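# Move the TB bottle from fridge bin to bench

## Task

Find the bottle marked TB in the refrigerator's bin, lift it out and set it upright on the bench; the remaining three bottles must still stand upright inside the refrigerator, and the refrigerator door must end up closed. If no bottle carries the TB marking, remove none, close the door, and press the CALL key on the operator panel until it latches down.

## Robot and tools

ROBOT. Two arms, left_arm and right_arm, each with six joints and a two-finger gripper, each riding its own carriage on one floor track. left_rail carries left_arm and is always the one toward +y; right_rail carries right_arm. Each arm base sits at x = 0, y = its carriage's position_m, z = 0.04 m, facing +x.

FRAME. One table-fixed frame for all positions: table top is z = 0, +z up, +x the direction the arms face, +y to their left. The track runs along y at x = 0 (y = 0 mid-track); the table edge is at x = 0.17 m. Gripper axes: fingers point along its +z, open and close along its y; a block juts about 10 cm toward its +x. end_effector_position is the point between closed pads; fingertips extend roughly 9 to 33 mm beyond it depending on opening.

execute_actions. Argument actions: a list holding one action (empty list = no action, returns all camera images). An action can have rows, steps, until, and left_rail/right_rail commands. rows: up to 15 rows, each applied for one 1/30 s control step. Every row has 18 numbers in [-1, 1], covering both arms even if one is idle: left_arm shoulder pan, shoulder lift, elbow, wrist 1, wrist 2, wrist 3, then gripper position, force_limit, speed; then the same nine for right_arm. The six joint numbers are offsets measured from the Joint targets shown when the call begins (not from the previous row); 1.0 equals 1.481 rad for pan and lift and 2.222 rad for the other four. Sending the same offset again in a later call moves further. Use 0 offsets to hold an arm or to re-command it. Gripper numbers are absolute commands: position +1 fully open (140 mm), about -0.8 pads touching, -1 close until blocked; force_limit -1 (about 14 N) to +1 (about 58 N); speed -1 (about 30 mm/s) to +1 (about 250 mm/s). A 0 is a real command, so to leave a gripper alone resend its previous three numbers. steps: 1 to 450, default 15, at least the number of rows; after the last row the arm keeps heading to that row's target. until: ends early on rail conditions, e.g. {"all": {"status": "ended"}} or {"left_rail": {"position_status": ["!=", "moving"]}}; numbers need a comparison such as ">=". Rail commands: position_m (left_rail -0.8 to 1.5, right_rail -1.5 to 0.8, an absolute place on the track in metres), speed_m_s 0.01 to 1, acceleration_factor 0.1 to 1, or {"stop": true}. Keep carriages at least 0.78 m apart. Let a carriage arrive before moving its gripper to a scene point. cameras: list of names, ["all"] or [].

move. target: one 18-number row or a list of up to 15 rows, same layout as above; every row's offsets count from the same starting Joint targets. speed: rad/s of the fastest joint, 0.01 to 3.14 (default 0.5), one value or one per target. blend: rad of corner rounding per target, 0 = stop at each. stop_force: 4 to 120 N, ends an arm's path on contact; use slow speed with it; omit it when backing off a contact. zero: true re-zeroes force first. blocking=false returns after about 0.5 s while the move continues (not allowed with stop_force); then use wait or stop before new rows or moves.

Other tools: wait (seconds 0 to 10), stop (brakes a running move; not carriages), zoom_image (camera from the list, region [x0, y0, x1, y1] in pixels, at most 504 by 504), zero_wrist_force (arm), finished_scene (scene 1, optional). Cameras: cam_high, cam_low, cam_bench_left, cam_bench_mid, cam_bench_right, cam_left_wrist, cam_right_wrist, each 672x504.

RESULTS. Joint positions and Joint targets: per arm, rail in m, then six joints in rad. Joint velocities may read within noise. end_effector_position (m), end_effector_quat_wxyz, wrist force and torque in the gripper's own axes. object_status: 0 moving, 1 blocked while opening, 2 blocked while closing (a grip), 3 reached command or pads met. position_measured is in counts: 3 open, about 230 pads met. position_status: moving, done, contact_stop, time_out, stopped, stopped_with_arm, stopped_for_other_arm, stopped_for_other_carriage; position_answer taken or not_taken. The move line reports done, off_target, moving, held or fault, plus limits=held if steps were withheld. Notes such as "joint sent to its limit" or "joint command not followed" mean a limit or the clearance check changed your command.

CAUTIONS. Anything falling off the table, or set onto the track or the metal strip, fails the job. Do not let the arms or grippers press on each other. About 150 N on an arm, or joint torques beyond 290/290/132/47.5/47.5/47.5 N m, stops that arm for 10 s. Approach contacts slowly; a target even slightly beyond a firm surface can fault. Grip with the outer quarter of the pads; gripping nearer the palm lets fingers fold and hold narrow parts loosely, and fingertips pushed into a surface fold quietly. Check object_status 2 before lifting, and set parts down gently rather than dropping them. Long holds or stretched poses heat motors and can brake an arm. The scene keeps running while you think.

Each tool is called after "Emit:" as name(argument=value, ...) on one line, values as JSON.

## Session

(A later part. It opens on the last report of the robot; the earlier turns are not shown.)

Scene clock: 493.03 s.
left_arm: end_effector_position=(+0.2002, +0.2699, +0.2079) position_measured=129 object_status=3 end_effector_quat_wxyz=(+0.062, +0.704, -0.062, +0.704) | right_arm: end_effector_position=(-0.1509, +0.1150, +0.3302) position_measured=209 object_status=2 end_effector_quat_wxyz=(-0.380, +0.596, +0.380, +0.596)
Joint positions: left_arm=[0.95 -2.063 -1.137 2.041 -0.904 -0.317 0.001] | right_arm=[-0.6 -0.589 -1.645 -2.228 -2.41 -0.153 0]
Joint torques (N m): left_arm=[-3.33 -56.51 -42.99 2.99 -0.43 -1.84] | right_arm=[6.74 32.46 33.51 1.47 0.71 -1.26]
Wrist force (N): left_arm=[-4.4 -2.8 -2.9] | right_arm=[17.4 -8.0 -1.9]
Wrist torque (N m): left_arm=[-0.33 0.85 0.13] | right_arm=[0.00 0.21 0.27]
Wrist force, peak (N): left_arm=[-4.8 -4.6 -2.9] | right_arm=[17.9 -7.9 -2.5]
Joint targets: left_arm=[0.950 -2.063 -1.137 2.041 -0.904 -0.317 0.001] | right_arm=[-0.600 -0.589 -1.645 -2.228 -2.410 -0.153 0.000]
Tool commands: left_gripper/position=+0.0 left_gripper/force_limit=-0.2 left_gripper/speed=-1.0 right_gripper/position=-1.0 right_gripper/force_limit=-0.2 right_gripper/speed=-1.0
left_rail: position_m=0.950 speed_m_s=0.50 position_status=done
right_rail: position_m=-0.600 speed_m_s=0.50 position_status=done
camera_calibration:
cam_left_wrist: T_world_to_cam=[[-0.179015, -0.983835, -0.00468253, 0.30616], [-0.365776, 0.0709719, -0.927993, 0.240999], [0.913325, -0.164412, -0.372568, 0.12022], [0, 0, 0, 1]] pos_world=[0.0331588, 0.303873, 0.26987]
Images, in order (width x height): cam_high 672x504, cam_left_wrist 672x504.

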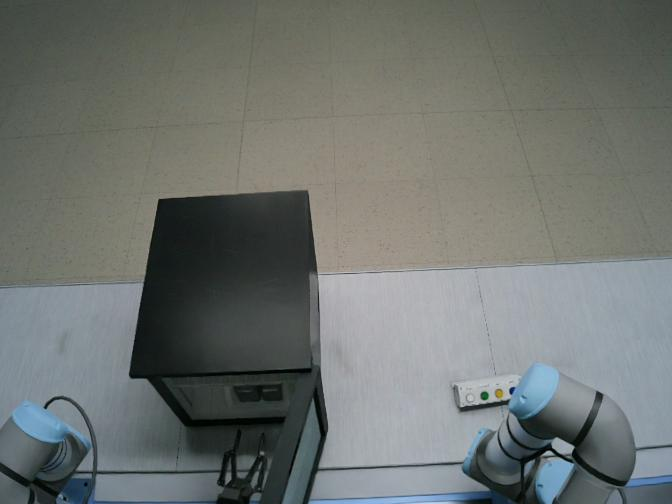

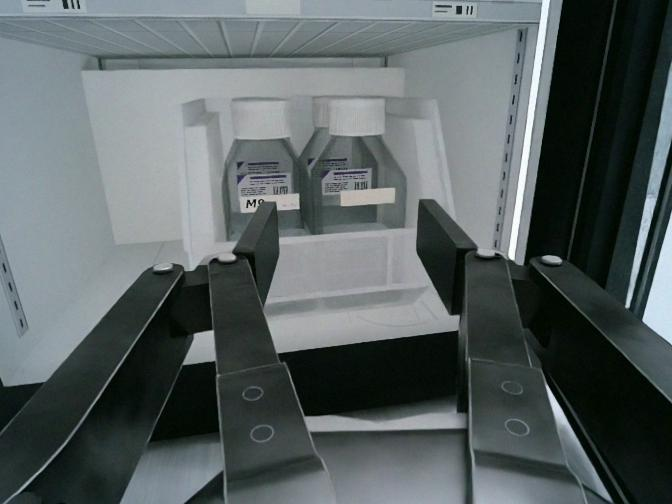

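Emit:
execute_actions(actions=[{"left_rail":{"position_m":1.2},"steps":90,"until":{"left_rail":{"position_status":["!=","moving"]}}}])

Emit:
move(target=[0.0797,-0.0613,0.0687,-0.0278,0.2884,0,0.0,-0.2,-1,0,0,0,0,0,0,-1,-0.2,-1], speed=0.6, cameras=["cam_left_wrist"])

Emit:
zoom_image(camera="cam_left_wrist", region=[200, 80, 500, 380])

Scene clock: 506.77 s.
left_arm: end_effector_position=(+0.2002, +0.5199, +0.2079) position_measured=129 object_status=3 end_effector_quat_wxyz=(+0.062, +0.704, -0.062, +0.704) | right_arm: end_effector_position=(-0.1509, +0.1150, +0.3302) position_measured=209 object_status=2 end_effector_quat_wxyz=(-0.380, +0.596, +0.380, +0.596)
Joint positions: left_arm=[1.2 -2.063 -1.137 2.041 -0.904 -0.317 0.001] | right_arm=[-0.6 -0.589 -1.645 -2.228 -2.41 -0.153 0]
Joint torques (N m): left_arm=[13.91 -70.51 -16.71 -2.04 -0.29 -1.55] | right_arm=[8.16 31.48 32.07 1.48 0.11 -0.63]
Wrist force (N): left_arm=[-4.1 -2.6 -2.4] | right_arm=[17.3 -7.7 -2.3]
Wrist torque (N m): left_arm=[-0.29 0.78 0.13] | right_arm=[0.08 0.21 0.27]
Wrist force, peak (N): left_arm=[-4.6 -4.0 -3.1] | right_arm=[17.8 -8.1 -2.1]
Joint targets: left_arm=[1.200 -2.063 -1.137 2.041 -0.904 -0.317 0.001] | right_arm=[-0.600 -0.589 -1.645 -2.228 -2.410 -0.153 0.000]
Tool commands: left_gripper/position=+0.0 left_gripper/force_limit=-0.2 left_gripper/speed=-1.0 right_gripper/position=-1.0 right_gripper/force_limit=-0.2 right_gripper/speed=-1.0
left_rail: position_m=1.200 speed_m_s=0.50 position_status=done
right_rail: position_m=-0.600 speed_m_s=0.50 position_status=done

Scene clock: 508.50 s.
left_arm: end_effector_position=(+0.2290, +0.4232, +0.2080) position_measured=129 object_status=3 end_effector_quat_wxyz=(+0.242, +0.664, -0.242, +0.665) | right_arm: end_effector_position=(-0.1509, +0.1150, +0.3302) position_measured=209 object_status=2 end_effector_quat_wxyz=(-0.380, +0.596, +0.380, +0.596)
Joint positions: left_arm=[1.2 -1.945 -1.228 2.194 -0.966 0.324 0.001] | right_arm=[-0.6 -0.589 -1.645 -2.228 -2.41 -0.153 0]
Joint torques (N m): left_arm=[19.51 -71.43 -13.81 -4.83 1.93 -1.59] | right_arm=[7.16 35.1 32.38 1.46 0.58 -0.51]
Wrist force (N): left_arm=[-4.0 -2.4 -2.8] | right_arm=[17.8 -8.0 -2.3]
Wrist torque (N m): left_arm=[-0.25 0.70 0.08] | right_arm=[0.00 0.11 0.27]
Wrist force, peak (N): left_arm=[-4.8 -3.2 -3.7] | right_arm=[17.8 -8.0 -2.3]
Joint targets: left_arm=[1.200 -1.945 -1.228 2.194 -0.966 0.324 0.001] | right_arm=[-0.600 -0.589 -1.645 -2.228 -2.410 -0.153 0.000]
left_rail: position_m=1.200 speed_m_s=0.50 position_status=done
right_rail: position_m=-0.600 speed_m_s=0.50 position_status=done
move: done
camera_calibration:
cam_left_wrist: T_world_to_cam=[[-0.646208, -0.763147, -0.00470285, 0.475807], [-0.281414, 0.244011, -0.928044, 0.148245], [0.709381, -0.598386, -0.372442, 0.349462], [0, 0, 0, 1]] pos_world=[0.101287, 0.53605, 0.26997]
Images, in order (width x height): cam_left_wrist 672x504.

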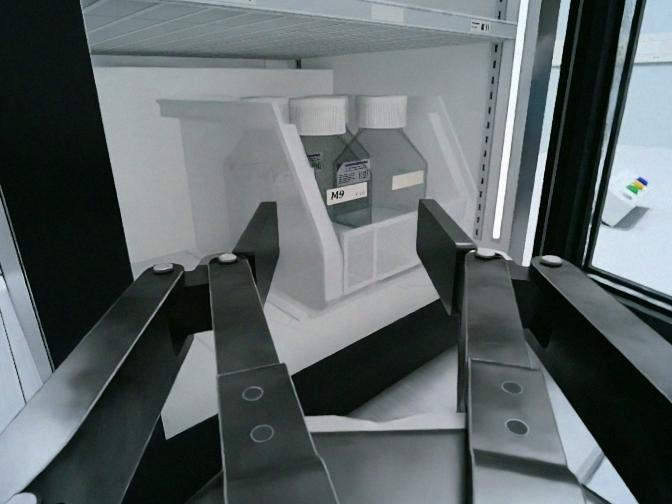

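Scaled by 1.680 from the camera's 672x504 image, which has a finer 960x720 frame.

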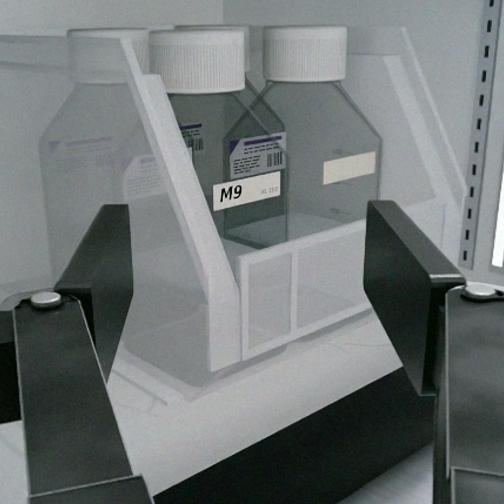

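Emit:
zoom_image(camera="cam_left_wrist", region=[220, 90, 350, 240])

Emit:
zoom_image(camera="cam_left_wrist", region=[300, 90, 440, 240])

Scaled by 3.360 from the camera's 672x504 image, which has a finer 960x720 frame.

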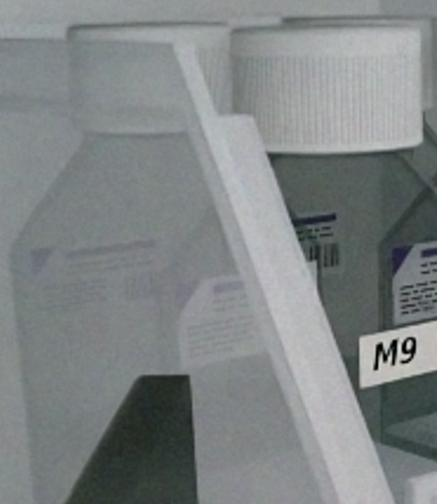

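Scaled by 3.360 from the camera's 672x504 image, which has a finer 960x720 frame.

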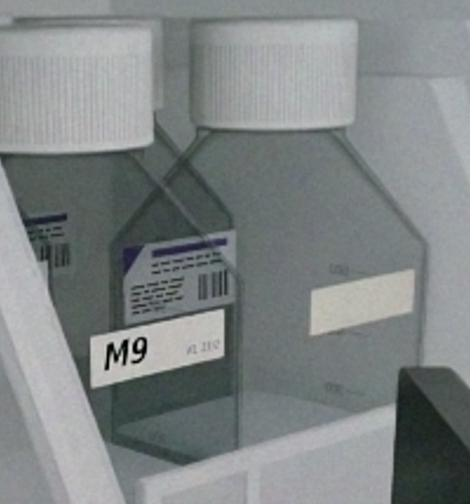

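Emit:
execute_actions(actions=[{"left_rail":{"position_m":1.45},"steps":90,"until":{"left_rail":{"position_status":["!=","moving"]}}}])

Emit:
move(target=[-0.0760,-0.3072,0.1210,-0.6231,-0.3029,0.7065,-0.14,-0.2,-1,0,0,0,0,0,0,-1,-0.2,-1], speed=0.8)

Emit:
execute_actions(actions=[{"left_rail":{"position_m":0.97},"steps":120,"until":{"left_rail":{"position_status":["!=","moving"]}}}], cameras=["cam_left_wrist","cam_high"])

Scene clock: 690.00 s.
left_arm: end_effector_position=(+0.2290, +0.6732, +0.2080) position_measured=129 object_status=3 end_effector_quat_wxyz=(+0.242, +0.664, -0.242, +0.665) | right_arm: end_effector_position=(-0.1509, +0.1150, +0.3302) position_measured=209 object_status=2 end_effector_quat_wxyz=(-0.380, +0.596, +0.380, +0.596)
Joint positions: left_arm=[1.45 -1.945 -1.228 2.194 -0.966 0.324 0.001] | right_arm=[-0.6 -0.589 -1.645 -2.228 -2.41 -0.153 0]
Joint torques (N m): left_arm=[8.46 -61.09 -32.72 -0.31 -1.25 -1.5] | right_arm=[4.81 31.17 31.86 1.48 0.43 -0.2]
Wrist force (N): left_arm=[-4.3 -2.5 -2.5] | right_arm=[17.4 -7.7 -2.3]
Wrist torque (N m): left_arm=[-0.29 0.76 0.08] | right_arm=[0.09 0.19 0.27]
Wrist force, peak (N): left_arm=[-4.6 -3.3 -3.7] | right_arm=[17.8 -8.1 -2.2]
Joint targets: left_arm=[1.450 -1.945 -1.228 2.194 -0.966 0.324 0.001] | right_arm=[-0.600 -0.589 -1.645 -2.228 -2.410 -0.153 0.000]
Tool commands: left_gripper/position=+0.0 left_gripper/force_limit=-0.2 left_gripper/speed=-1.0 right_gripper/position=-1.0 right_gripper/force_limit=-0.2 right_gripper/speed=-1.0
left_rail: position_m=1.450 speed_m_s=0.50 position_status=done
right_rail: position_m=-0.600 speed_m_s=0.50 position_status=done

Scene clock: 692.67 s.
left_arm: end_effector_position=(+0.2228, +0.8144, +0.3113) position_measured=146 object_status=3 end_effector_quat_wxyz=(+0.138, +0.795, -0.197, +0.557) | right_arm: end_effector_position=(-0.1509, +0.1150, +0.3302) position_measured=209 object_status=2 end_effector_quat_wxyz=(-0.380, +0.596, +0.380, +0.596)
Joint positions: left_arm=[1.45 -2.057 -1.683 2.463 -2.35 -0.349 1.57] | right_arm=[-0.6 -0.589 -1.645 -2.228 -2.41 -0.153 0]
Joint torques (N m): left_arm=[-9.02 -44.21 -26.19 -8.91 0.95 1.95] | right_arm=[4.79 32.27 31.32 1.25 0.37 -0.37]
Wrist force (N): left_arm=[-3.3 -2.1 -1.6] | right_arm=[17.0 -7.8 -2.1]
Wrist torque (N m): left_arm=[-0.32 0.61 0.00] | right_arm=[0.07 0.27 0.27]
Wrist force, peak (N): left_arm=[-5.2 -2.1 -2.5] | right_arm=[17.7 -8.0 -2.3]
Joint targets: left_arm=[1.450 -2.057 -1.683 2.463 -2.350 -0.349 1.570] | right_arm=[-0.600 -0.589 -1.645 -2.228 -2.410 -0.153 0.000]
left_rail: position_m=1.450 speed_m_s=0.50 position_status=done
right_rail: position_m=-0.600 speed_m_s=0.50 position_status=done
move: done

Scene clock: 694.60 s.
left_arm: end_effector_position=(+0.2228, +0.3344, +0.3114) position_measured=146 object_status=3 end_effector_quat_wxyz=(+0.138, +0.795, -0.197, +0.557) | right_arm: end_effector_position=(-0.1509, +0.1150, +0.3302) position_measured=209 object_status=2 end_effector_quat_wxyz=(-0.380, +0.596, +0.380, +0.596)
Joint positions: left_arm=[0.97 -2.057 -1.683 2.463 -2.35 -0.349 1.57] | right_arm=[-0.6 -0.589 -1.645 -2.228 -2.41 -0.153 0]
Joint torques (N m): left_arm=[-0.17 -23.36 -54.34 -7.14 3.16 2.39] | right_arm=[7.45 35.4 31.49 1.06 0.74 -0.52]
Wrist force (N): left_arm=[-3.5 -1.9 -1.5] | right_arm=[17.5 -7.7 -2.2]
Wrist torque (N m): left_arm=[-0.28 0.64 0.00] | right_arm=[0.05 0.19 0.27]
Wrist force, peak (N): left_arm=[-4.7 -3.6 -2.4] | right_arm=[17.9 -7.8 -2.2]
Joint targets: left_arm=[0.970 -2.057 -1.683 2.463 -2.350 -0.349 1.570] | right_arm=[-0.600 -0.589 -1.645 -2.228 -2.410 -0.153 0.000]
Tool commands: left_gripper/position=-0.14 left_gripper/force_limit=-0.2 left_gripper/speed=-1.0 right_gripper/position=-1.0 right_gripper/force_limit=-0.2 right_gripper/speed=-1.0
left_rail: position_m=0.970 speed_m_s=0.50 position_status=done
right_rail: position_m=-0.600 speed_m_s=0.50 position_status=done
camera_calibration:
cam_left_wrist: T_world_to_cam=[[-0.472772, -0.881183, -0.00188963, 0.404365], [-0.587508, 0.316806, -0.744626, 0.25084], [0.65675, -0.350928, -0.667479, 0.360064], [0, 0, 0, 1]] pos_world=[0.102071, 0.403208, 0.427881]
Images, in order (width x height): cam_high 672x504, cam_left_wrist 672x504.

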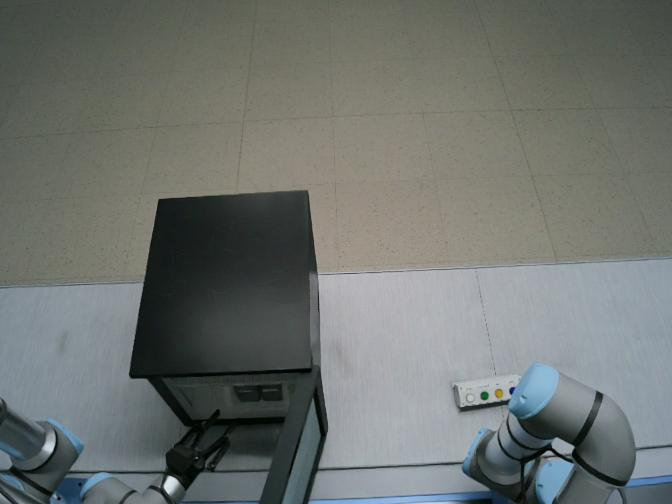

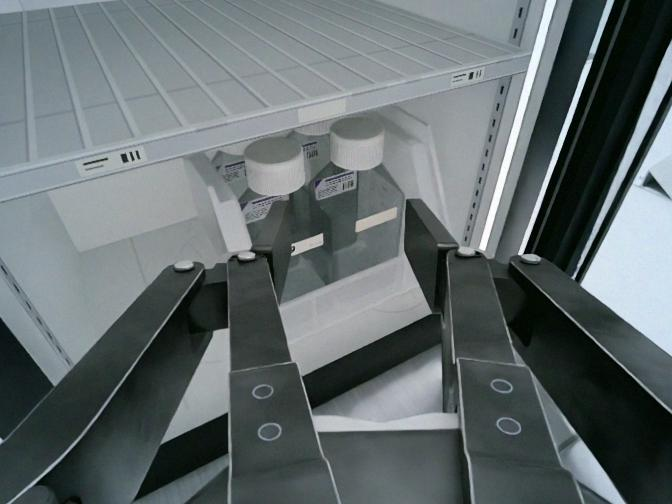

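Emit:
move(target=[[0.1128,0.1105,-0.0346,-0.0394,0,0,-0.14,-0.2,-1,0,0,0,0,0,0,-1,-0.2,-1],[0.2105,0.2086,-0.0773,-0.0622,0,0,-0.14,-0.2,-1,0,0,0,0,0,0,-1,-0.2,-1]], speed=0.12, blend=[0.03,0], stop_force=12, cameras=["cam_left_wrist"])

Emit:
zoom_image(camera="cam_left_wrist", region=[180, 80, 480, 350])

Scene clock: 710.30 s.
left_arm: end_effector_position=(+0.3845, +0.3056, +0.2517) position_measured=146 object_status=3 end_effector_quat_wxyz=(+0.051, +0.816, -0.071, +0.571) | right_arm: end_effector_position=(-0.1509, +0.1150, +0.3302) position_measured=209 object_status=2 end_effector_quat_wxyz=(-0.380, +0.596, +0.380, +0.596)
Joint positions: left_arm=[0.97 -1.746 -1.374 2.291 -2.488 -0.349 1.57] | right_arm=[-0.6 -0.589 -1.645 -2.228 -2.41 -0.153 0]
Joint torques (N m): left_arm=[19.88 -30.91 -49.06 -8.1 4.24 1.91] | right_arm=[7.22 31.1 31.14 1.24 0.94 0.01]
Wrist force (N): left_arm=[-3.5 0.0 -3.6] | right_arm=[17.3 -7.8 -2.0]
Wrist torque (N m): left_arm=[-0.20 0.73 -0.15] | right_arm=[0.05 0.19 0.27]
Wrist force, peak (N): left_arm=[-4.4 0.1 -3.8] | right_arm=[17.9 -8.0 -2.2]
Joint targets: left_arm=[0.970 -1.746 -1.374 2.291 -2.488 -0.349 1.570] | right_arm=[-0.600 -0.589 -1.645 -2.228 -2.410 -0.153 0.000]
left_rail: position_m=0.970 speed_m_s=0.50 position_status=done
right_rail: position_m=-0.600 speed_m_s=0.50 position_status=done
move: done
camera_calibration:
cam_left_wrist: T_world_to_cam=[[-0.179634, -0.983733, -0.000965178, 0.373792], [-0.656483, 0.120607, -0.744637, 0.39709], [0.732641, -0.133128, -0.667469, 0.108224], [0, 0, 0, 1]] pos_world=[0.248539, 0.334227, 0.368285]
Images, in order (width x height): cam_left_wrist 672x504.

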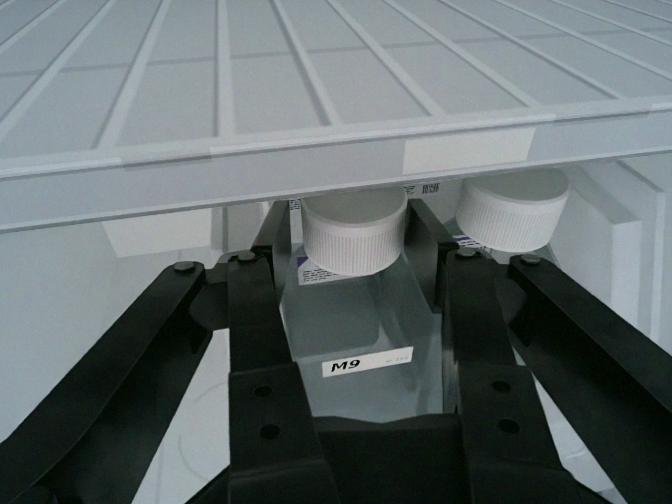

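Scaled by 1.680 from the camera's 672x504 image, which has a finer 960x720 frame.

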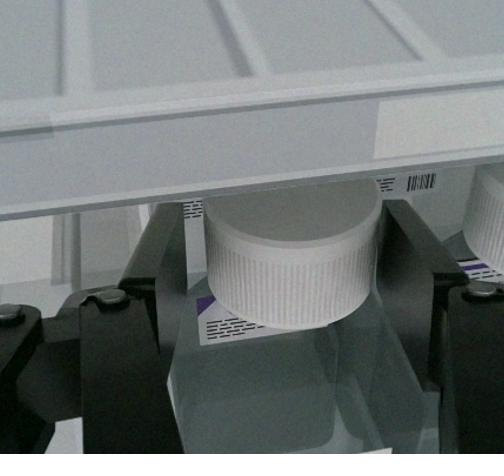

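Emit:
move(target=[0,0,0,0,0,0,-1,0,-1,0,0,0,0,0,0,-1,-0.2,-1])

Emit:
wait(seconds=0.8, cameras=["cam_left_wrist"])

Scene clock: 715.37 s.
left_arm: end_effector_position=(+0.3845, +0.3056, +0.2517) position_measured=161 object_status=0 end_effector_quat_wxyz=(+0.051, +0.816, -0.071, +0.571) | right_arm: end_effector_position=(-0.1509, +0.1150, +0.3302) position_measured=209 object_status=2 end_effector_quat_wxyz=(-0.380, +0.596, +0.380, +0.596)
Joint positions: left_arm=[0.97 -1.746 -1.374 2.291 -2.488 -0.349 1.57] | right_arm=[-0.6 -0.589 -1.645 -2.228 -2.41 -0.153 0]
Joint torques (N m): left_arm=[12.62 -33.55 -48.81 -7.48 4.38 1.61] | right_arm=[5.33 31.38 30.78 1.6 0.8 -0.46]
Wrist force (N): left_arm=[-4.8 -1.4 -2.1] | right_arm=[17.3 -7.7 -2.3]
Wrist torque (N m): left_arm=[-0.34 0.82 -0.16] | right_arm=[0.03 0.18 0.27]
Wrist force, peak (N): left_arm=[-6.3 -2.5 -0.9] | right_arm=[17.9 -7.8 -2.3]
Joint targets: left_arm=[0.970 -1.746 -1.374 2.291 -2.488 -0.349 1.570] | right_arm=[-0.600 -0.589 -1.645 -2.228 -2.410 -0.153 0.000]
left_rail: position_m=0.970 speed_m_s=0.50 position_status=done
right_rail: position_m=-0.600 speed_m_s=0.50 position_status=done
move: done

Scene clock: 716.17 s.
left_arm: end_effector_position=(+0.3845, +0.3056, +0.2517) position_measured=161 object_status=2 end_effector_quat_wxyz=(+0.051, +0.816, -0.071, +0.571) | right_arm: end_effector_position=(-0.1509, +0.1150, +0.3302) position_measured=209 object_status=2 end_effector_quat_wxyz=(-0.380, +0.596, +0.380, +0.596)
Joint positions: left_arm=[0.97 -1.746 -1.374 2.291 -2.488 -0.349 1.57] | right_arm=[-0.6 -0.589 -1.645 -2.228 -2.41 -0.153 0]
Joint torques (N m): left_arm=[7.4 -42.27 -48.97 -7.22 3.65 1.42] | right_arm=[6.54 32.49 32.22 0.98 0.55 0.27]
Wrist force (N): left_arm=[-4.5 -0.8 -2.0] | right_arm=[17.2 -7.5 -2.3]
Wrist torque (N m): left_arm=[-0.20 0.75 -0.16] | right_arm=[0.08 0.19 0.26]
Wrist force, peak (N): left_arm=[-5.0 -1.3 -2.2] | right_arm=[17.5 -7.8 -2.3]
Joint targets: left_arm=[0.970 -1.746 -1.374 2.291 -2.488 -0.349 1.570] | right_arm=[-0.600 -0.589 -1.645 -2.228 -2.410 -0.153 0.000]
Tool commands: left_gripper/position=-1.0 left_gripper/force_limit=+0.0 left_gripper/speed=-1.0 right_gripper/position=-1.0 right_gripper/force_limit=-0.2 right_gripper/speed=-1.0
left_rail: position_m=0.970 speed_m_s=0.50 position_status=done
right_rail: position_m=-0.600 speed_m_s=0.50 position_status=done
wait: 0.80 s
camera_calibration:
cam_left_wrist: T_world_to_cam=[[-0.179634, -0.983733, -0.000965178, 0.373792], [-0.656483, 0.120607, -0.744637, 0.39709], [0.732641, -0.133128, -0.667469, 0.108224], [0, 0, 0, 1]] pos_world=[0.248539, 0.334227, 0.368285]
Images, in order (width x height): cam_left_wrist 672x504.

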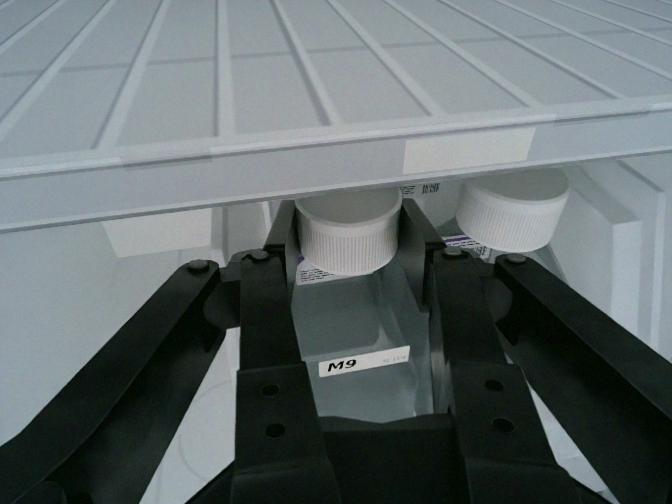

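Emit:
move(target=[0,-0.0228,-0.0052,0.0205,0,0,-1,0,-1,0,0,0,0,0,0,-1,-0.2,-1], speed=0.05, stop_force=25, cameras=["cam_left_wrist"])

Scene clock: 748.37 s.
left_arm: end_effector_position=(+0.3845, +0.3058, +0.2716) position_measured=161 object_status=2 end_effector_quat_wxyz=(+0.051, +0.816, -0.071, +0.571) | right_arm: end_effector_position=(-0.1509, +0.1150, +0.3302) position_measured=209 object_status=2 end_effector_quat_wxyz=(-0.380, +0.596, +0.380, +0.596)
Joint positions: left_arm=[0.97 -1.746 -1.408 2.279 -2.443 -0.349 1.57] | right_arm=[-0.6 -0.589 -1.645 -2.228 -2.41 -0.153 0]
Joint torques (N m): left_arm=[-6.75 -68.38 -55.02 -1.7 5.56 1.08] | right_arm=[6.29 30.53 32.01 2.08 0.88 -0.01]
Wrist force (N): left_arm=[-7.6 -2.7 -0.4] | right_arm=[17.6 -7.9 -2.3]
Wrist torque (N m): left_arm=[-0.38 0.71 -0.13] | right_arm=[0.00 0.18 0.27]
Wrist force, peak (N): left_arm=[-7.8 -2.4 -0.2] | right_arm=[17.9 -8.0 -2.5]
Joint targets: left_arm=[0.970 -1.746 -1.408 2.279 -2.443 -0.349 1.570] | right_arm=[-0.600 -0.589 -1.645 -2.228 -2.410 -0.153 0.000]
left_rail: position_m=0.970 speed_m_s=0.50 position_status=done
right_rail: position_m=-0.600 speed_m_s=0.50 position_status=done
move: done
camera_calibration:
cam_left_wrist: T_world_to_cam=[[-0.179614, -0.983736, -0.0012424, 0.374112], [-0.656464, 0.1208, -0.744622, 0.411808], [0.732662, -0.132929, -0.667485, 0.121467], [0, 0, 0, 1]] pos_world=[0.248539, 0.334428, 0.388184]
Images, in order (width x height): cam_left_wrist 672x504.

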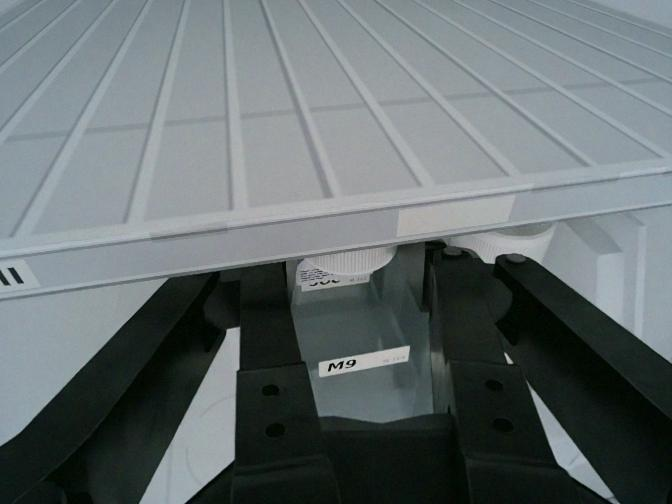

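Emit:
zoom_image(camera="cam_left_wrist", region=[280, 220, 440, 320])

Scaled by 3.150 from the camera's 672x504 image, which has a finer 960x720 frame.

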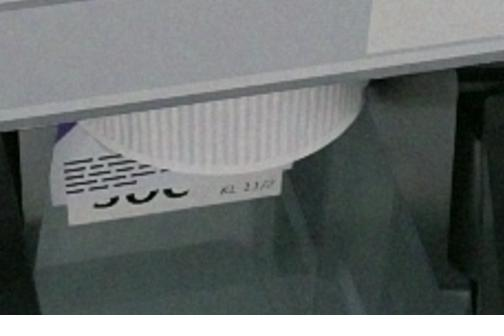

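Emit:
move(target=[0,0.0228,0.0052,-0.0205,0,0,-1,0,-1,0,0,0,0,0,0,-1,-0.2,-1], speed=0.03, stop_force=6)

Emit:
move(target=[0,0,0,0,0,0,-0.14,0,-1,0,0,0,0,0,0,-1,-0.2,-1], cameras=["cam_left_wrist"])

Scene clock: 764.17 s.
left_arm: end_effector_position=(+0.3845, +0.3056, +0.2517) position_measured=161 object_status=2 end_effector_quat_wxyz=(+0.051, +0.816, -0.071, +0.571) | right_arm: end_effector_position=(-0.1509, +0.1150, +0.3302) position_measured=209 object_status=2 end_effector_quat_wxyz=(-0.380, +0.596, +0.380, +0.596)
Joint positions: left_arm=[0.97 -1.746 -1.374 2.291 -2.488 -0.349 1.57] | right_arm=[-0.6 -0.589 -1.645 -2.228 -2.41 -0.153 0]
Joint torques (N m): left_arm=[-4.22 -32.49 -21.88 -8.46 5.48 0.22] | right_arm=[9.37 32.77 33.1 1.19 1.06 0.19]
Wrist force (N): left_arm=[-5.9 -2.3 -1.4] | right_arm=[17.0 -7.8 -2.2]
Wrist torque (N m): left_arm=[-0.30 0.69 -0.09] | right_arm=[0.02 0.26 0.27]
Wrist force, peak (N): left_arm=[-7.9 -2.3 -1.1] | right_arm=[17.9 -8.0 -2.1]
Joint targets: left_arm=[0.970 -1.746 -1.374 2.291 -2.488 -0.349 1.570] | right_arm=[-0.600 -0.589 -1.645 -2.228 -2.410 -0.153 0.000]
left_rail: position_m=0.970 speed_m_s=0.50 position_status=done
right_rail: position_m=-0.600 speed_m_s=0.50 position_status=done
move: done

Scene clock: 764.77 s.
left_arm: end_effector_position=(+0.3845, +0.3056, +0.2517) position_measured=146 object_status=0 end_effector_quat_wxyz=(+0.051, +0.816, -0.071, +0.571) | right_arm: end_effector_position=(-0.1509, +0.1150, +0.3302) position_measured=209 object_status=2 end_effector_quat_wxyz=(-0.380, +0.596, +0.380, +0.596)
Joint positions: left_arm=[0.97 -1.746 -1.374 2.291 -2.489 -0.349 1.57] | right_arm=[-0.6 -0.589 -1.645 -2.228 -2.41 -0.153 0]
Joint torques (N m): left_arm=[-6.3 -31.92 -24.08 -7.23 2.98 0.56] | right_arm=[5.35 30.39 33.28 1.38 1.21 0.48]
Wrist force (N): left_arm=[-4.2 0.2 -0.9] | right_arm=[16.7 -8.4 -2.3]
Wrist torque (N m): left_arm=[-0.34 0.79 -0.17] | right_arm=[-0.01 0.28 0.27]
Wrist force, peak (N): left_arm=[-6.5 -2.4 -1.5] | right_arm=[17.7 -7.8 -2.5]
Joint targets: left_arm=[0.970 -1.746 -1.374 2.291 -2.488 -0.349 1.570] | right_arm=[-0.600 -0.589 -1.645 -2.228 -2.410 -0.153 0.000]
left_rail: position_m=0.970 speed_m_s=0.50 position_status=done
right_rail: position_m=-0.600 speed_m_s=0.50 position_status=done
move: done
camera_calibration:
cam_left_wrist: T_world_to_cam=[[-0.179633, -0.983733, -0.000964852, 0.373792], [-0.656483, 0.120607, -0.744637, 0.39709], [0.732641, -0.133128, -0.667469, 0.108224], [0, 0, 0, 1]] pos_world=[0.248539, 0.334227, 0.368285]
Images, in order (width x height): cam_left_wrist 672x504.

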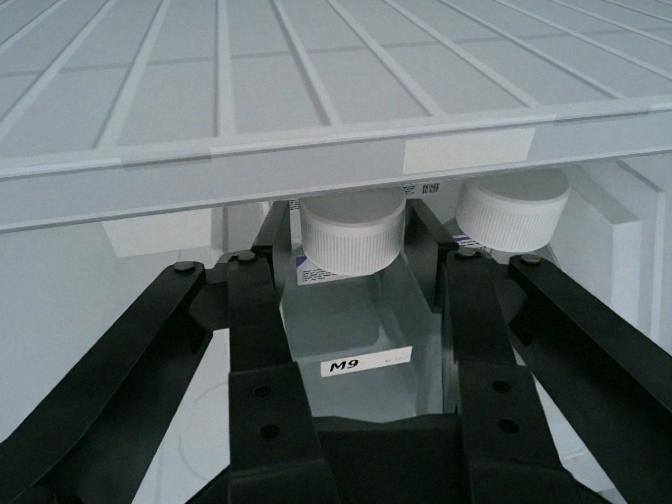

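Emit:
move(target=[[-0.0977,-0.0981,0.0427,0.0228,0,0,-0.14,0,-1,0,0,0,0,0,0,-1,-0.2,-1],[-0.2105,-0.2086,0.0773,0.0622,0,0,-0.14,0,-1,0,0,0,0,0,0,-1,-0.2,-1]], speed=0.15, blend=[0.03,0])

Emit:
execute_actions(actions=[{"left_rail":{"position_m":0.889},"steps":60,"until":{"left_rail":{"position_status":["!=","moving"]}}}], cameras=["cam_left_wrist"])

Emit:
zoom_image(camera="cam_left_wrist", region=[180, 80, 480, 350])

Scene clock: 771.83 s.
left_arm: end_effector_position=(+0.2229, +0.3343, +0.3113) position_measured=146 object_status=3 end_effector_quat_wxyz=(+0.138, +0.795, -0.197, +0.557) | right_arm: end_effector_position=(-0.1509, +0.1150, +0.3302) position_measured=209 object_status=2 end_effector_quat_wxyz=(-0.380, +0.596, +0.380, +0.596)
Joint positions: left_arm=[0.97 -2.057 -1.683 2.463 -2.35 -0.349 1.57] | right_arm=[-0.6 -0.589 -1.645 -2.228 -2.41 -0.153 0]
Joint torques (N m): left_arm=[-11.35 -44.1 -25.46 -1.18 1.26 0.69] | right_arm=[8.63 31.2 30.81 1.63 1.24 0.36]
Wrist force (N): left_arm=[-3.8 -2.1 -1.7] | right_arm=[16.9 -7.7 -2.4]
Wrist torque (N m): left_arm=[-0.31 0.72 0.00] | right_arm=[0.02 0.23 0.27]
Wrist force, peak (N): left_arm=[-4.7 -2.5 -1.7] | right_arm=[17.5 -8.5 -2.0]
Joint targets: left_arm=[0.970 -2.057 -1.683 2.463 -2.350 -0.349 1.570] | right_arm=[-0.600 -0.589 -1.645 -2.228 -2.410 -0.153 0.000]
left_rail: position_m=0.970 speed_m_s=0.50 position_status=done
right_rail: position_m=-0.600 speed_m_s=0.50 position_status=done
move: done

Scene clock: 772.77 s.
left_arm: end_effector_position=(+0.2228, +0.2534, +0.3113) position_measured=146 object_status=3 end_effector_quat_wxyz=(+0.138, +0.795, -0.197, +0.557) | right_arm: end_effector_position=(-0.1509, +0.1150, +0.3302) position_measured=209 object_status=2 end_effector_quat_wxyz=(-0.380, +0.596, +0.380, +0.596)
Joint positions: left_arm=[0.889 -2.057 -1.683 2.463 -2.35 -0.349 1.57] | right_arm=[-0.6 -0.589 -1.645 -2.228 -2.41 -0.153 0]
Joint torques (N m): left_arm=[-4.6 -35.01 -43.01 -1.44 1.64 0.4] | right_arm=[4.5 32.37 32.14 1.24 1.02 0.18]
Wrist force (N): left_arm=[-4.0 -1.5 -1.5] | right_arm=[17.2 -7.7 -2.6]
Wrist torque (N m): left_arm=[-0.18 0.75 0.00] | right_arm=[0.01 0.18 0.27]
Wrist force, peak (N): left_arm=[-4.2 -3.8 -2.8] | right_arm=[17.4 -7.6 -2.2]
Joint targets: left_arm=[0.889 -2.057 -1.683 2.463 -2.350 -0.349 1.570] | right_arm=[-0.600 -0.589 -1.645 -2.228 -2.410 -0.153 0.000]
Tool commands: left_gripper/position=-0.14 left_gripper/force_limit=+0.0 left_gripper/speed=-1.0 right_gripper/position=-1.0 right_gripper/force_limit=-0.2 right_gripper/speed=-1.0
left_rail: position_m=0.889 speed_m_s=0.50 position_status=done
right_rail: position_m=-0.600 speed_m_s=0.50 position_status=done
camera_calibration:
cam_left_wrist: T_world_to_cam=[[-0.47285, -0.88114, -0.00199221, 0.333027], [-0.587443, 0.316926, -0.744627, 0.276456], [0.656752, -0.350927, -0.667478, 0.331638], [0, 0, 0, 1]] pos_world=[0.10207, 0.322208, 0.427881]
Images, in order (width x height): cam_left_wrist 672x504.

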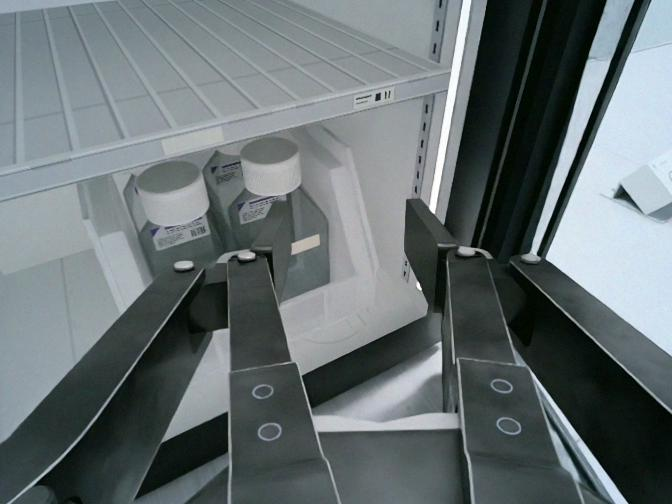

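Scaled by 1.680 from the camera's 672x504 image, which has a finer 960x720 frame.

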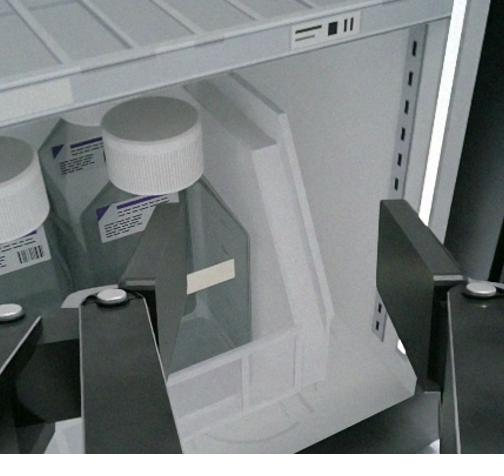

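Emit:
move(target=[[0.1128,0.1105,-0.0346,-0.0394,0,0,-0.14,0,-1,0,0,0,0,0,0,-1,-0.2,-1],[0.2105,0.2086,-0.0773,-0.0622,0,0,-0.14,0,-1,0,0,0,0,0,0,-1,-0.2,-1]], speed=0.15, blend=[0.03,0], stop_force=12, cameras=["cam_left_wrist"])

Emit:
zoom_image(camera="cam_left_wrist", region=[180, 80, 480, 350])

Scene clock: 780.53 s.
left_arm: end_effector_position=(+0.3845, +0.2246, +0.2517) position_measured=146 object_status=3 end_effector_quat_wxyz=(+0.051, +0.816, -0.071, +0.571) | right_arm: end_effector_position=(-0.1509, +0.1150, +0.3302) position_measured=209 object_status=2 end_effector_quat_wxyz=(-0.380, +0.596, +0.380, +0.596)
Joint positions: left_arm=[0.889 -1.746 -1.374 2.291 -2.488 -0.349 1.57] | right_arm=[-0.6 -0.589 -1.645 -2.228 -2.41 -0.153 0]
Joint torques (N m): left_arm=[16.66 -27.84 -50.79 -8.46 4.02 0.19] | right_arm=[7.35 29.61 31.64 0.77 0.85 -0.24]
Wrist force (N): left_arm=[-3.7 -2.2 -1.2] | right_arm=[17.3 -7.7 -2.2]
Wrist torque (N m): left_arm=[-0.28 0.72 -0.14] | right_arm=[0.02 0.15 0.27]
Wrist force, peak (N): left_arm=[-4.3 -2.3 -2.5] | right_arm=[17.5 -7.6 -2.6]
Joint targets: left_arm=[0.889 -1.746 -1.374 2.291 -2.488 -0.349 1.570] | right_arm=[-0.600 -0.589 -1.645 -2.228 -2.410 -0.153 0.000]
left_rail: position_m=0.889 speed_m_s=0.50 position_status=done
right_rail: position_m=-0.600 speed_m_s=0.50 position_status=done
move: done
camera_calibration:
cam_left_wrist: T_world_to_cam=[[-0.179634, -0.983733, -0.000965178, 0.29411], [-0.656483, 0.120607, -0.744637, 0.406859], [0.732641, -0.133128, -0.667469, 0.0974402], [0, 0, 0, 1]] pos_world=[0.248539, 0.253227, 0.368285]
Images, in order (width x height): cam_left_wrist 672x504.

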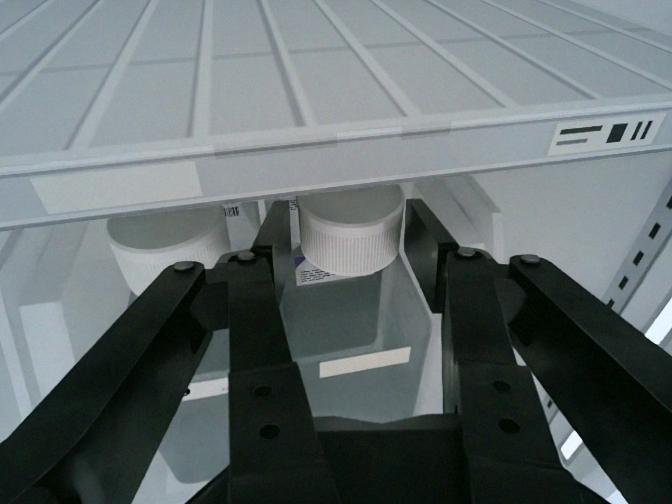

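Scaled by 1.680 from the camera's 672x504 image, which has a finer 960x720 frame.

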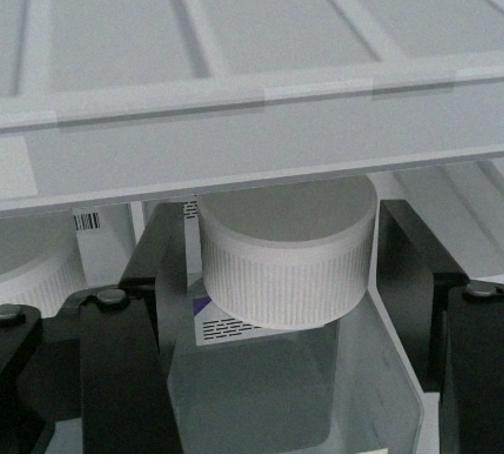

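Emit:
move(target=[0,0,0,0,0,0,-1,0,-1,0,0,0,0,0,0,-1,-0.2,-1])

Emit:
wait(seconds=0.8)

Emit:
move(target=[0,-0.0228,-0.0052,0.0205,0,0,-1,0,-1,0,0,0,0,0,0,-1,-0.2,-1], speed=0.05, stop_force=25, cameras=["cam_left_wrist"])

Emit:
zoom_image(camera="cam_left_wrist", region=[270, 220, 440, 320])

Scene clock: 786.80 s.
left_arm: end_effector_position=(+0.3845, +0.2246, +0.2517) position_measured=161 object_status=0 end_effector_quat_wxyz=(+0.051, +0.816, -0.071, +0.571) | right_arm: end_effector_position=(-0.1509, +0.1150, +0.3302) position_measured=209 object_status=2 end_effector_quat_wxyz=(-0.380, +0.596, +0.380, +0.596)
Joint positions: left_arm=[0.889 -1.746 -1.374 2.291 -2.489 -0.349 1.57] | right_arm=[-0.6 -0.589 -1.645 -2.228 -2.41 -0.153 0]
Joint torques (N m): left_arm=[17.07 -33.9 -45.79 -6.92 4.07 0.17] | right_arm=[6.56 30.91 31.95 1.2 1.31 -0.1]
Wrist force (N): left_arm=[-3.5 -0.9 -3.3] | right_arm=[16.8 -8.0 -2.2]
Wrist torque (N m): left_arm=[-0.29 0.87 -0.15] | right_arm=[-0.04 0.21 0.27]
Wrist force, peak (N): left_arm=[-5.6 -1.7 -1.4] | right_arm=[17.5 -7.8 -2.5]
Joint targets: left_arm=[0.889 -1.746 -1.374 2.291 -2.488 -0.349 1.570] | right_arm=[-0.600 -0.589 -1.645 -2.228 -2.410 -0.153 0.000]
left_rail: position_m=0.889 speed_m_s=0.50 position_status=done
right_rail: position_m=-0.600 speed_m_s=0.50 position_status=done
move: done

Scene clock: 787.60 s.
left_arm: end_effector_position=(+0.3845, +0.2246, +0.2517) position_measured=161 object_status=2 end_effector_quat_wxyz=(+0.051, +0.816, -0.071, +0.571) | right_arm: end_effector_position=(-0.1509, +0.1150, +0.3302) position_measured=209 object_status=2 end_effector_quat_wxyz=(-0.380, +0.596, +0.380, +0.596)
Joint positions: left_arm=[0.889 -1.746 -1.374 2.291 -2.489 -0.349 1.57] | right_arm=[-0.6 -0.589 -1.645 -2.228 -2.41 -0.153 0]
Joint torques (N m): left_arm=[17.31 -35.56 -40.29 -5.51 4.06 0.31] | right_arm=[5.28 33.44 33.39 1.15 0.74 -0.37]
Wrist force (N): left_arm=[-3.3 -0.6 -3.3] | right_arm=[17.0 -7.5 -2.4]
Wrist torque (N m): left_arm=[-0.23 0.87 -0.15] | right_arm=[0.05 0.19 0.27]
Wrist force, peak (N): left_arm=[-3.5 -0.6 -3.3] | right_arm=[17.3 -7.9 -2.4]
Joint targets: left_arm=[0.889 -1.746 -1.374 2.291 -2.488 -0.349 1.570] | right_arm=[-0.600 -0.589 -1.645 -2.228 -2.410 -0.153 0.000]
Tool commands: left_gripper/position=-1.0 left_gripper/force_limit=+0.0 left_gripper/speed=-1.0 right_gripper/position=-1.0 right_gripper/force_limit=-0.2 right_gripper/speed=-1.0
left_rail: position_m=0.889 speed_m_s=0.50 position_status=done
right_rail: position_m=-0.600 speed_m_s=0.50 position_status=done
wait: 0.80 s

Scene clock: 789.43 s.
left_arm: end_effector_position=(+0.3845, +0.2248, +0.2716) position_measured=161 object_status=2 end_effector_quat_wxyz=(+0.051, +0.816, -0.071, +0.571) | right_arm: end_effector_position=(-0.1509, +0.1150, +0.3302) position_measured=209 object_status=2 end_effector_quat_wxyz=(-0.380, +0.596, +0.380, +0.596)
Joint positions: left_arm=[0.889 -1.746 -1.408 2.279 -2.443 -0.349 1.57] | right_arm=[-0.6 -0.589 -1.645 -2.228 -2.41 -0.153 0]
Joint torques (N m): left_arm=[13.46 -65.1 -54.8 -1.22 3.86 0.13] | right_arm=[7.22 31.08 31.93 1.25 1.4 0.05]
Wrist force (N): left_arm=[-7.6 -2.4 -0.6] | right_arm=[17.6 -7.6 -2.5]
Wrist torque (N m): left_arm=[-0.31 0.65 -0.13] | right_arm=[0.04 0.19 0.27]
Wrist force, peak (N): left_arm=[-8.2 -2.6 -0.2] | right_arm=[17.7 -8.3 -2.5]
Joint targets: left_arm=[0.889 -1.746 -1.408 2.279 -2.443 -0.349 1.570] | right_arm=[-0.600 -0.589 -1.645 -2.228 -2.410 -0.153 0.000]
left_rail: position_m=0.889 speed_m_s=0.50 position_status=done
right_rail: position_m=-0.600 speed_m_s=0.50 position_status=done
move: done
camera_calibration:
cam_left_wrist: T_world_to_cam=[[-0.179614, -0.983736, -0.0012424, 0.294429], [-0.656464, 0.1208, -0.744622, 0.421593], [0.732662, -0.132929, -0.667485, 0.110699], [0, 0, 0, 1]] pos_world=[0.248539, 0.253428, 0.388184]
Images, in order (width x height): cam_left_wrist 672x504.

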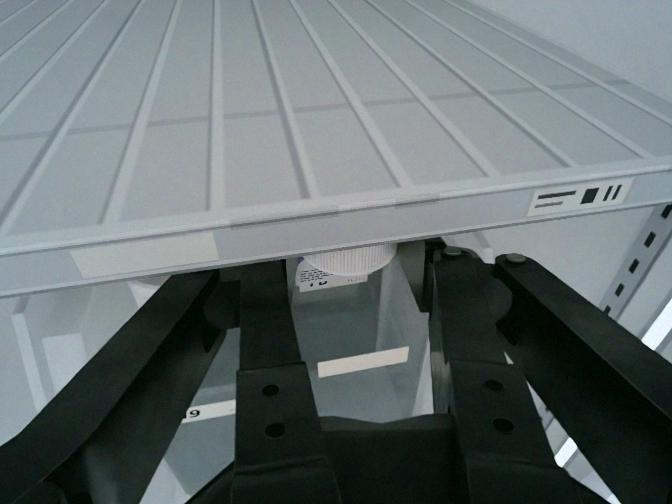

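Scaled by 2.965 from the camera's 672x504 image, which has a finer 960x720 frame.

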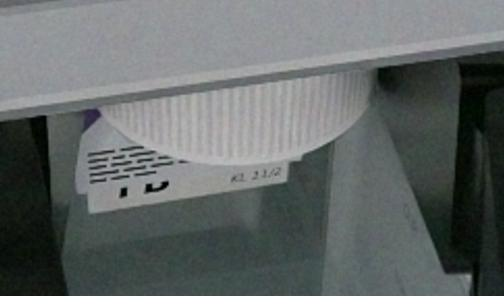

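Emit:
execute_actions(actions=[{"left_rail":{"position_m":0.894,"speed_m_s":0.05},"steps":60,"until":{"left_rail":{"position_status":["!=","moving"]}}}])

Emit:
move(target=[[-0.0679,0.0404,0.0476,-0.0740,0.0785,0,-1,0,-1,0,0,0,0,0,0,-1,-0.2,-1],[-0.1017,0.1148,0.0729,-0.1489,0.1571,0,-1,0,-1,0,0,0,0,0,0,-1,-0.2,-1],[-0.1222,0.2099,0.0818,-0.2212,0.2356,0,-1,0,-1,0,0,0,0,0,0,-1,-0.2,-1]], speed=0.12, blend=[0.02,0.02,0], stop_force=25, cameras=["cam_left_wrist","cam_high"])

Scene clock: 802.47 s.
left_arm: end_effector_position=(+0.3845, +0.2298, +0.2716) position_measured=161 object_status=2 end_effector_quat_wxyz=(+0.051, +0.816, -0.071, +0.571) | right_arm: end_effector_position=(-0.1509, +0.1150, +0.3302) position_measured=209 object_status=2 end_effector_quat_wxyz=(-0.380, +0.596, +0.380, +0.596)
Joint positions: left_arm=[0.894 -1.746 -1.408 2.279 -2.443 -0.349 1.57] | right_arm=[-0.6 -0.589 -1.645 -2.228 -2.41 -0.153 0]
Joint torques (N m): left_arm=[-4.42 -59.17 -45.53 -1.88 2.86 0.4] | right_arm=[8.44 32.86 31.69 0.72 1.58 0.49]
Wrist force (N): left_arm=[-7.6 -2.2 -0.6] | right_arm=[17.6 -7.9 -2.3]
Wrist torque (N m): left_arm=[-0.27 0.65 -0.13] | right_arm=[-0.02 0.18 0.27]
Wrist force, peak (N): left_arm=[-7.6 -3.7 -1.2] | right_arm=[18.0 -8.2 -2.3]
Joint targets: left_arm=[0.894 -1.746 -1.408 2.279 -2.443 -0.349 1.570] | right_arm=[-0.600 -0.589 -1.645 -2.228 -2.410 -0.153 0.000]
Tool commands: left_gripper/position=-1.0 left_gripper/force_limit=+0.0 left_gripper/speed=-1.0 right_gripper/position=-1.0 right_gripper/force_limit=-0.2 right_gripper/speed=-1.0
left_rail: position_m=0.894 speed_m_s=0.05 position_status=done
right_rail: position_m=-0.600 speed_m_s=0.50 position_status=done

Scene clock: 807.73 s.
left_arm: end_effector_position=(+0.2976, +0.2321, +0.2657) position_measured=161 object_status=2 end_effector_quat_wxyz=(+0.136, +0.633, -0.114, +0.754) | right_arm: end_effector_position=(-0.1509, +0.1150, +0.3302) position_measured=209 object_status=2 end_effector_quat_wxyz=(-0.380, +0.596, +0.380, +0.596)
Joint positions: left_arm=[0.894 -1.927 -1.097 2.461 -2.934 0.174 1.57] | right_arm=[-0.6 -0.589 -1.645 -2.228 -2.41 -0.153 0]
Joint torques (N m): left_arm=[-12.49 -38.31 -3.78 -9.07 6.58 0.06] | right_arm=[5.18 30.67 32.35 1.02 1.46 0.23]
Wrist force (N): left_arm=[-7.9 -5.1 -2.9] | right_arm=[17.5 -8.1 -2.2]
Wrist torque (N m): left_arm=[0.07 0.30 0.19] | right_arm=[0.00 0.22 0.27]
Wrist force, peak (N): left_arm=[-9.2 -5.3 -3.4] | right_arm=[17.9 -8.2 -2.3]
Joint targets: left_arm=[0.894 -1.927 -1.097 2.461 -2.934 0.174 1.570] | right_arm=[-0.600 -0.589 -1.645 -2.228 -2.410 -0.153 0.000]
left_rail: position_m=0.894 speed_m_s=0.05 position_status=done
right_rail: position_m=-0.600 speed_m_s=0.50 position_status=done
move: done
camera_calibration:
cam_left_wrist: T_world_to_cam=[[-0.352067, -0.935961, -0.00502805, 0.327247], [-0.190904, 0.0770668, -0.978579, 0.293013], [0.916299, -0.343566, -0.205812, 0.0429084], [0, 0, 0, 1]] pos_world=[0.131833, 0.298451, 0.297213]
Images, in order (width x height): cam_high 672x504, cam_left_wrist 672x504.

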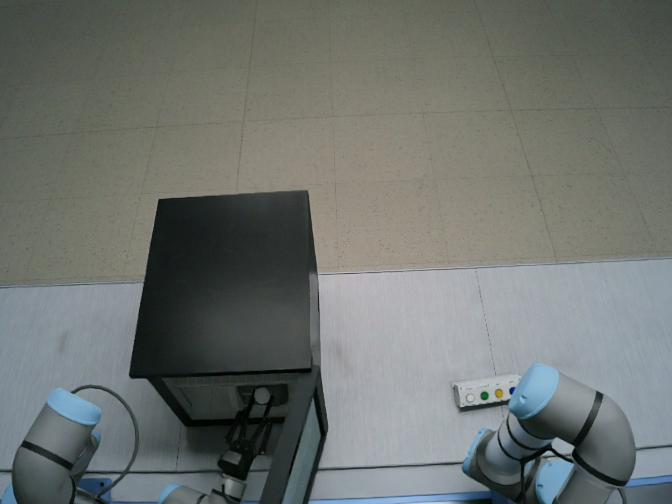

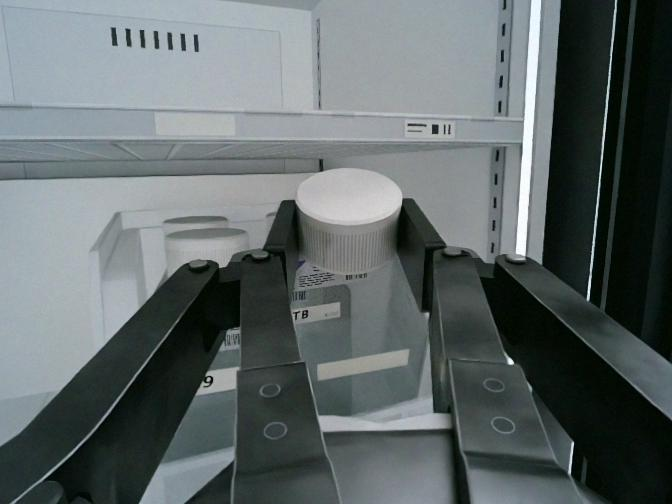

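Emit:
move(target=[[-0.0100,-0.0451,0.0042,0.0258,0,0,-1,0,-1,0,0,0,0,0,0,-1,-0.2,-1],[-0.0442,-0.0978,0.0177,0.0475,0,0,-1,0,-1,0,0,0,0,0,0,-1,-0.2,-1],[-0.1200,-0.4111,-0.0094,0.2834,-0.2356,0,-1,0,-1,0,0,0,0,0,0,-1,-0.2,-1]], speed=0.15, blend=[0.02,0.02,0], stop_force=25, cameras=["cam_left_wrist","cam_high"])

Scene clock: 817.87 s.
left_arm: end_effector_position=(+0.1907, +0.2453, +0.3284) position_measured=161 object_status=2 end_effector_quat_wxyz=(+0.151, +0.790, -0.216, +0.553) | right_arm: end_effector_position=(-0.1509, +0.1150, +0.3302) position_measured=209 object_status=2 end_effector_quat_wxyz=(-0.380, +0.596, +0.380, +0.596)
Joint positions: left_arm=[0.894 -2.104 -1.706 2.44 -2.305 -0.349 1.57] | right_arm=[-0.6 -0.589 -1.645 -2.228 -2.41 -0.153 0]
Joint torques (N m): left_arm=[-11.61 -45 -60.42 -1.42 1.63 0.32] | right_arm=[8.2 28.68 34.02 1.05 1.27 0.11]
Wrist force (N): left_arm=[-6.0 -2.9 2.1] | right_arm=[16.7 -8.7 -2.3]
Wrist torque (N m): left_arm=[-0.18 0.76 0.03] | right_arm=[0.00 0.18 0.27]
Wrist force, peak (N): left_arm=[-9.0 -6.1 -3.0] | right_arm=[18.0 -8.3 -2.4]
Joint targets: left_arm=[0.894 -2.104 -1.706 2.440 -2.305 -0.349 1.570] | right_arm=[-0.600 -0.589 -1.645 -2.228 -2.410 -0.153 0.000]
left_rail: position_m=0.894 speed_m_s=0.05 position_status=done
right_rail: position_m=-0.600 speed_m_s=0.50 position_status=done
move: done
camera_calibration:
cam_left_wrist: T_world_to_cam=[[-0.513594, -0.858031, -0.00221553, 0.313036], [-0.571872, 0.34423, -0.744626, 0.263286], [0.639675, -0.381168, -0.667478, 0.371903], [0, 0, 0, 1]] pos_world=[0.0734423, 0.319721, 0.44498]
Images, in order (width x height): cam_high 672x504, cam_left_wrist 672x504.

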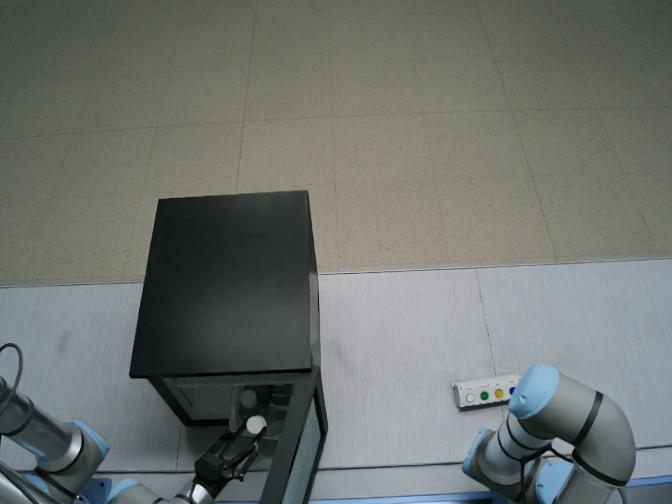

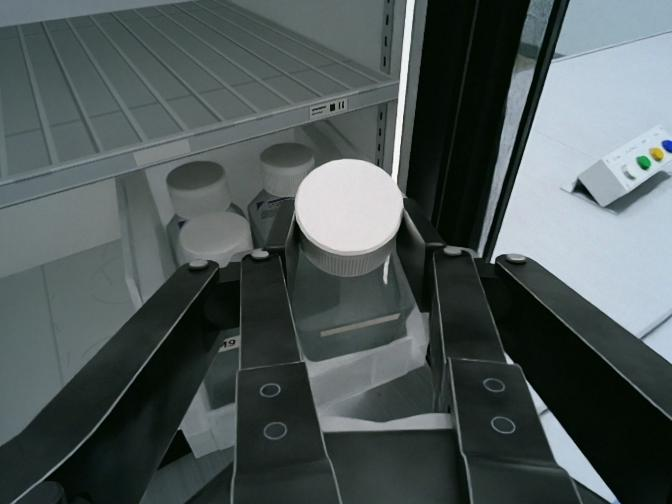

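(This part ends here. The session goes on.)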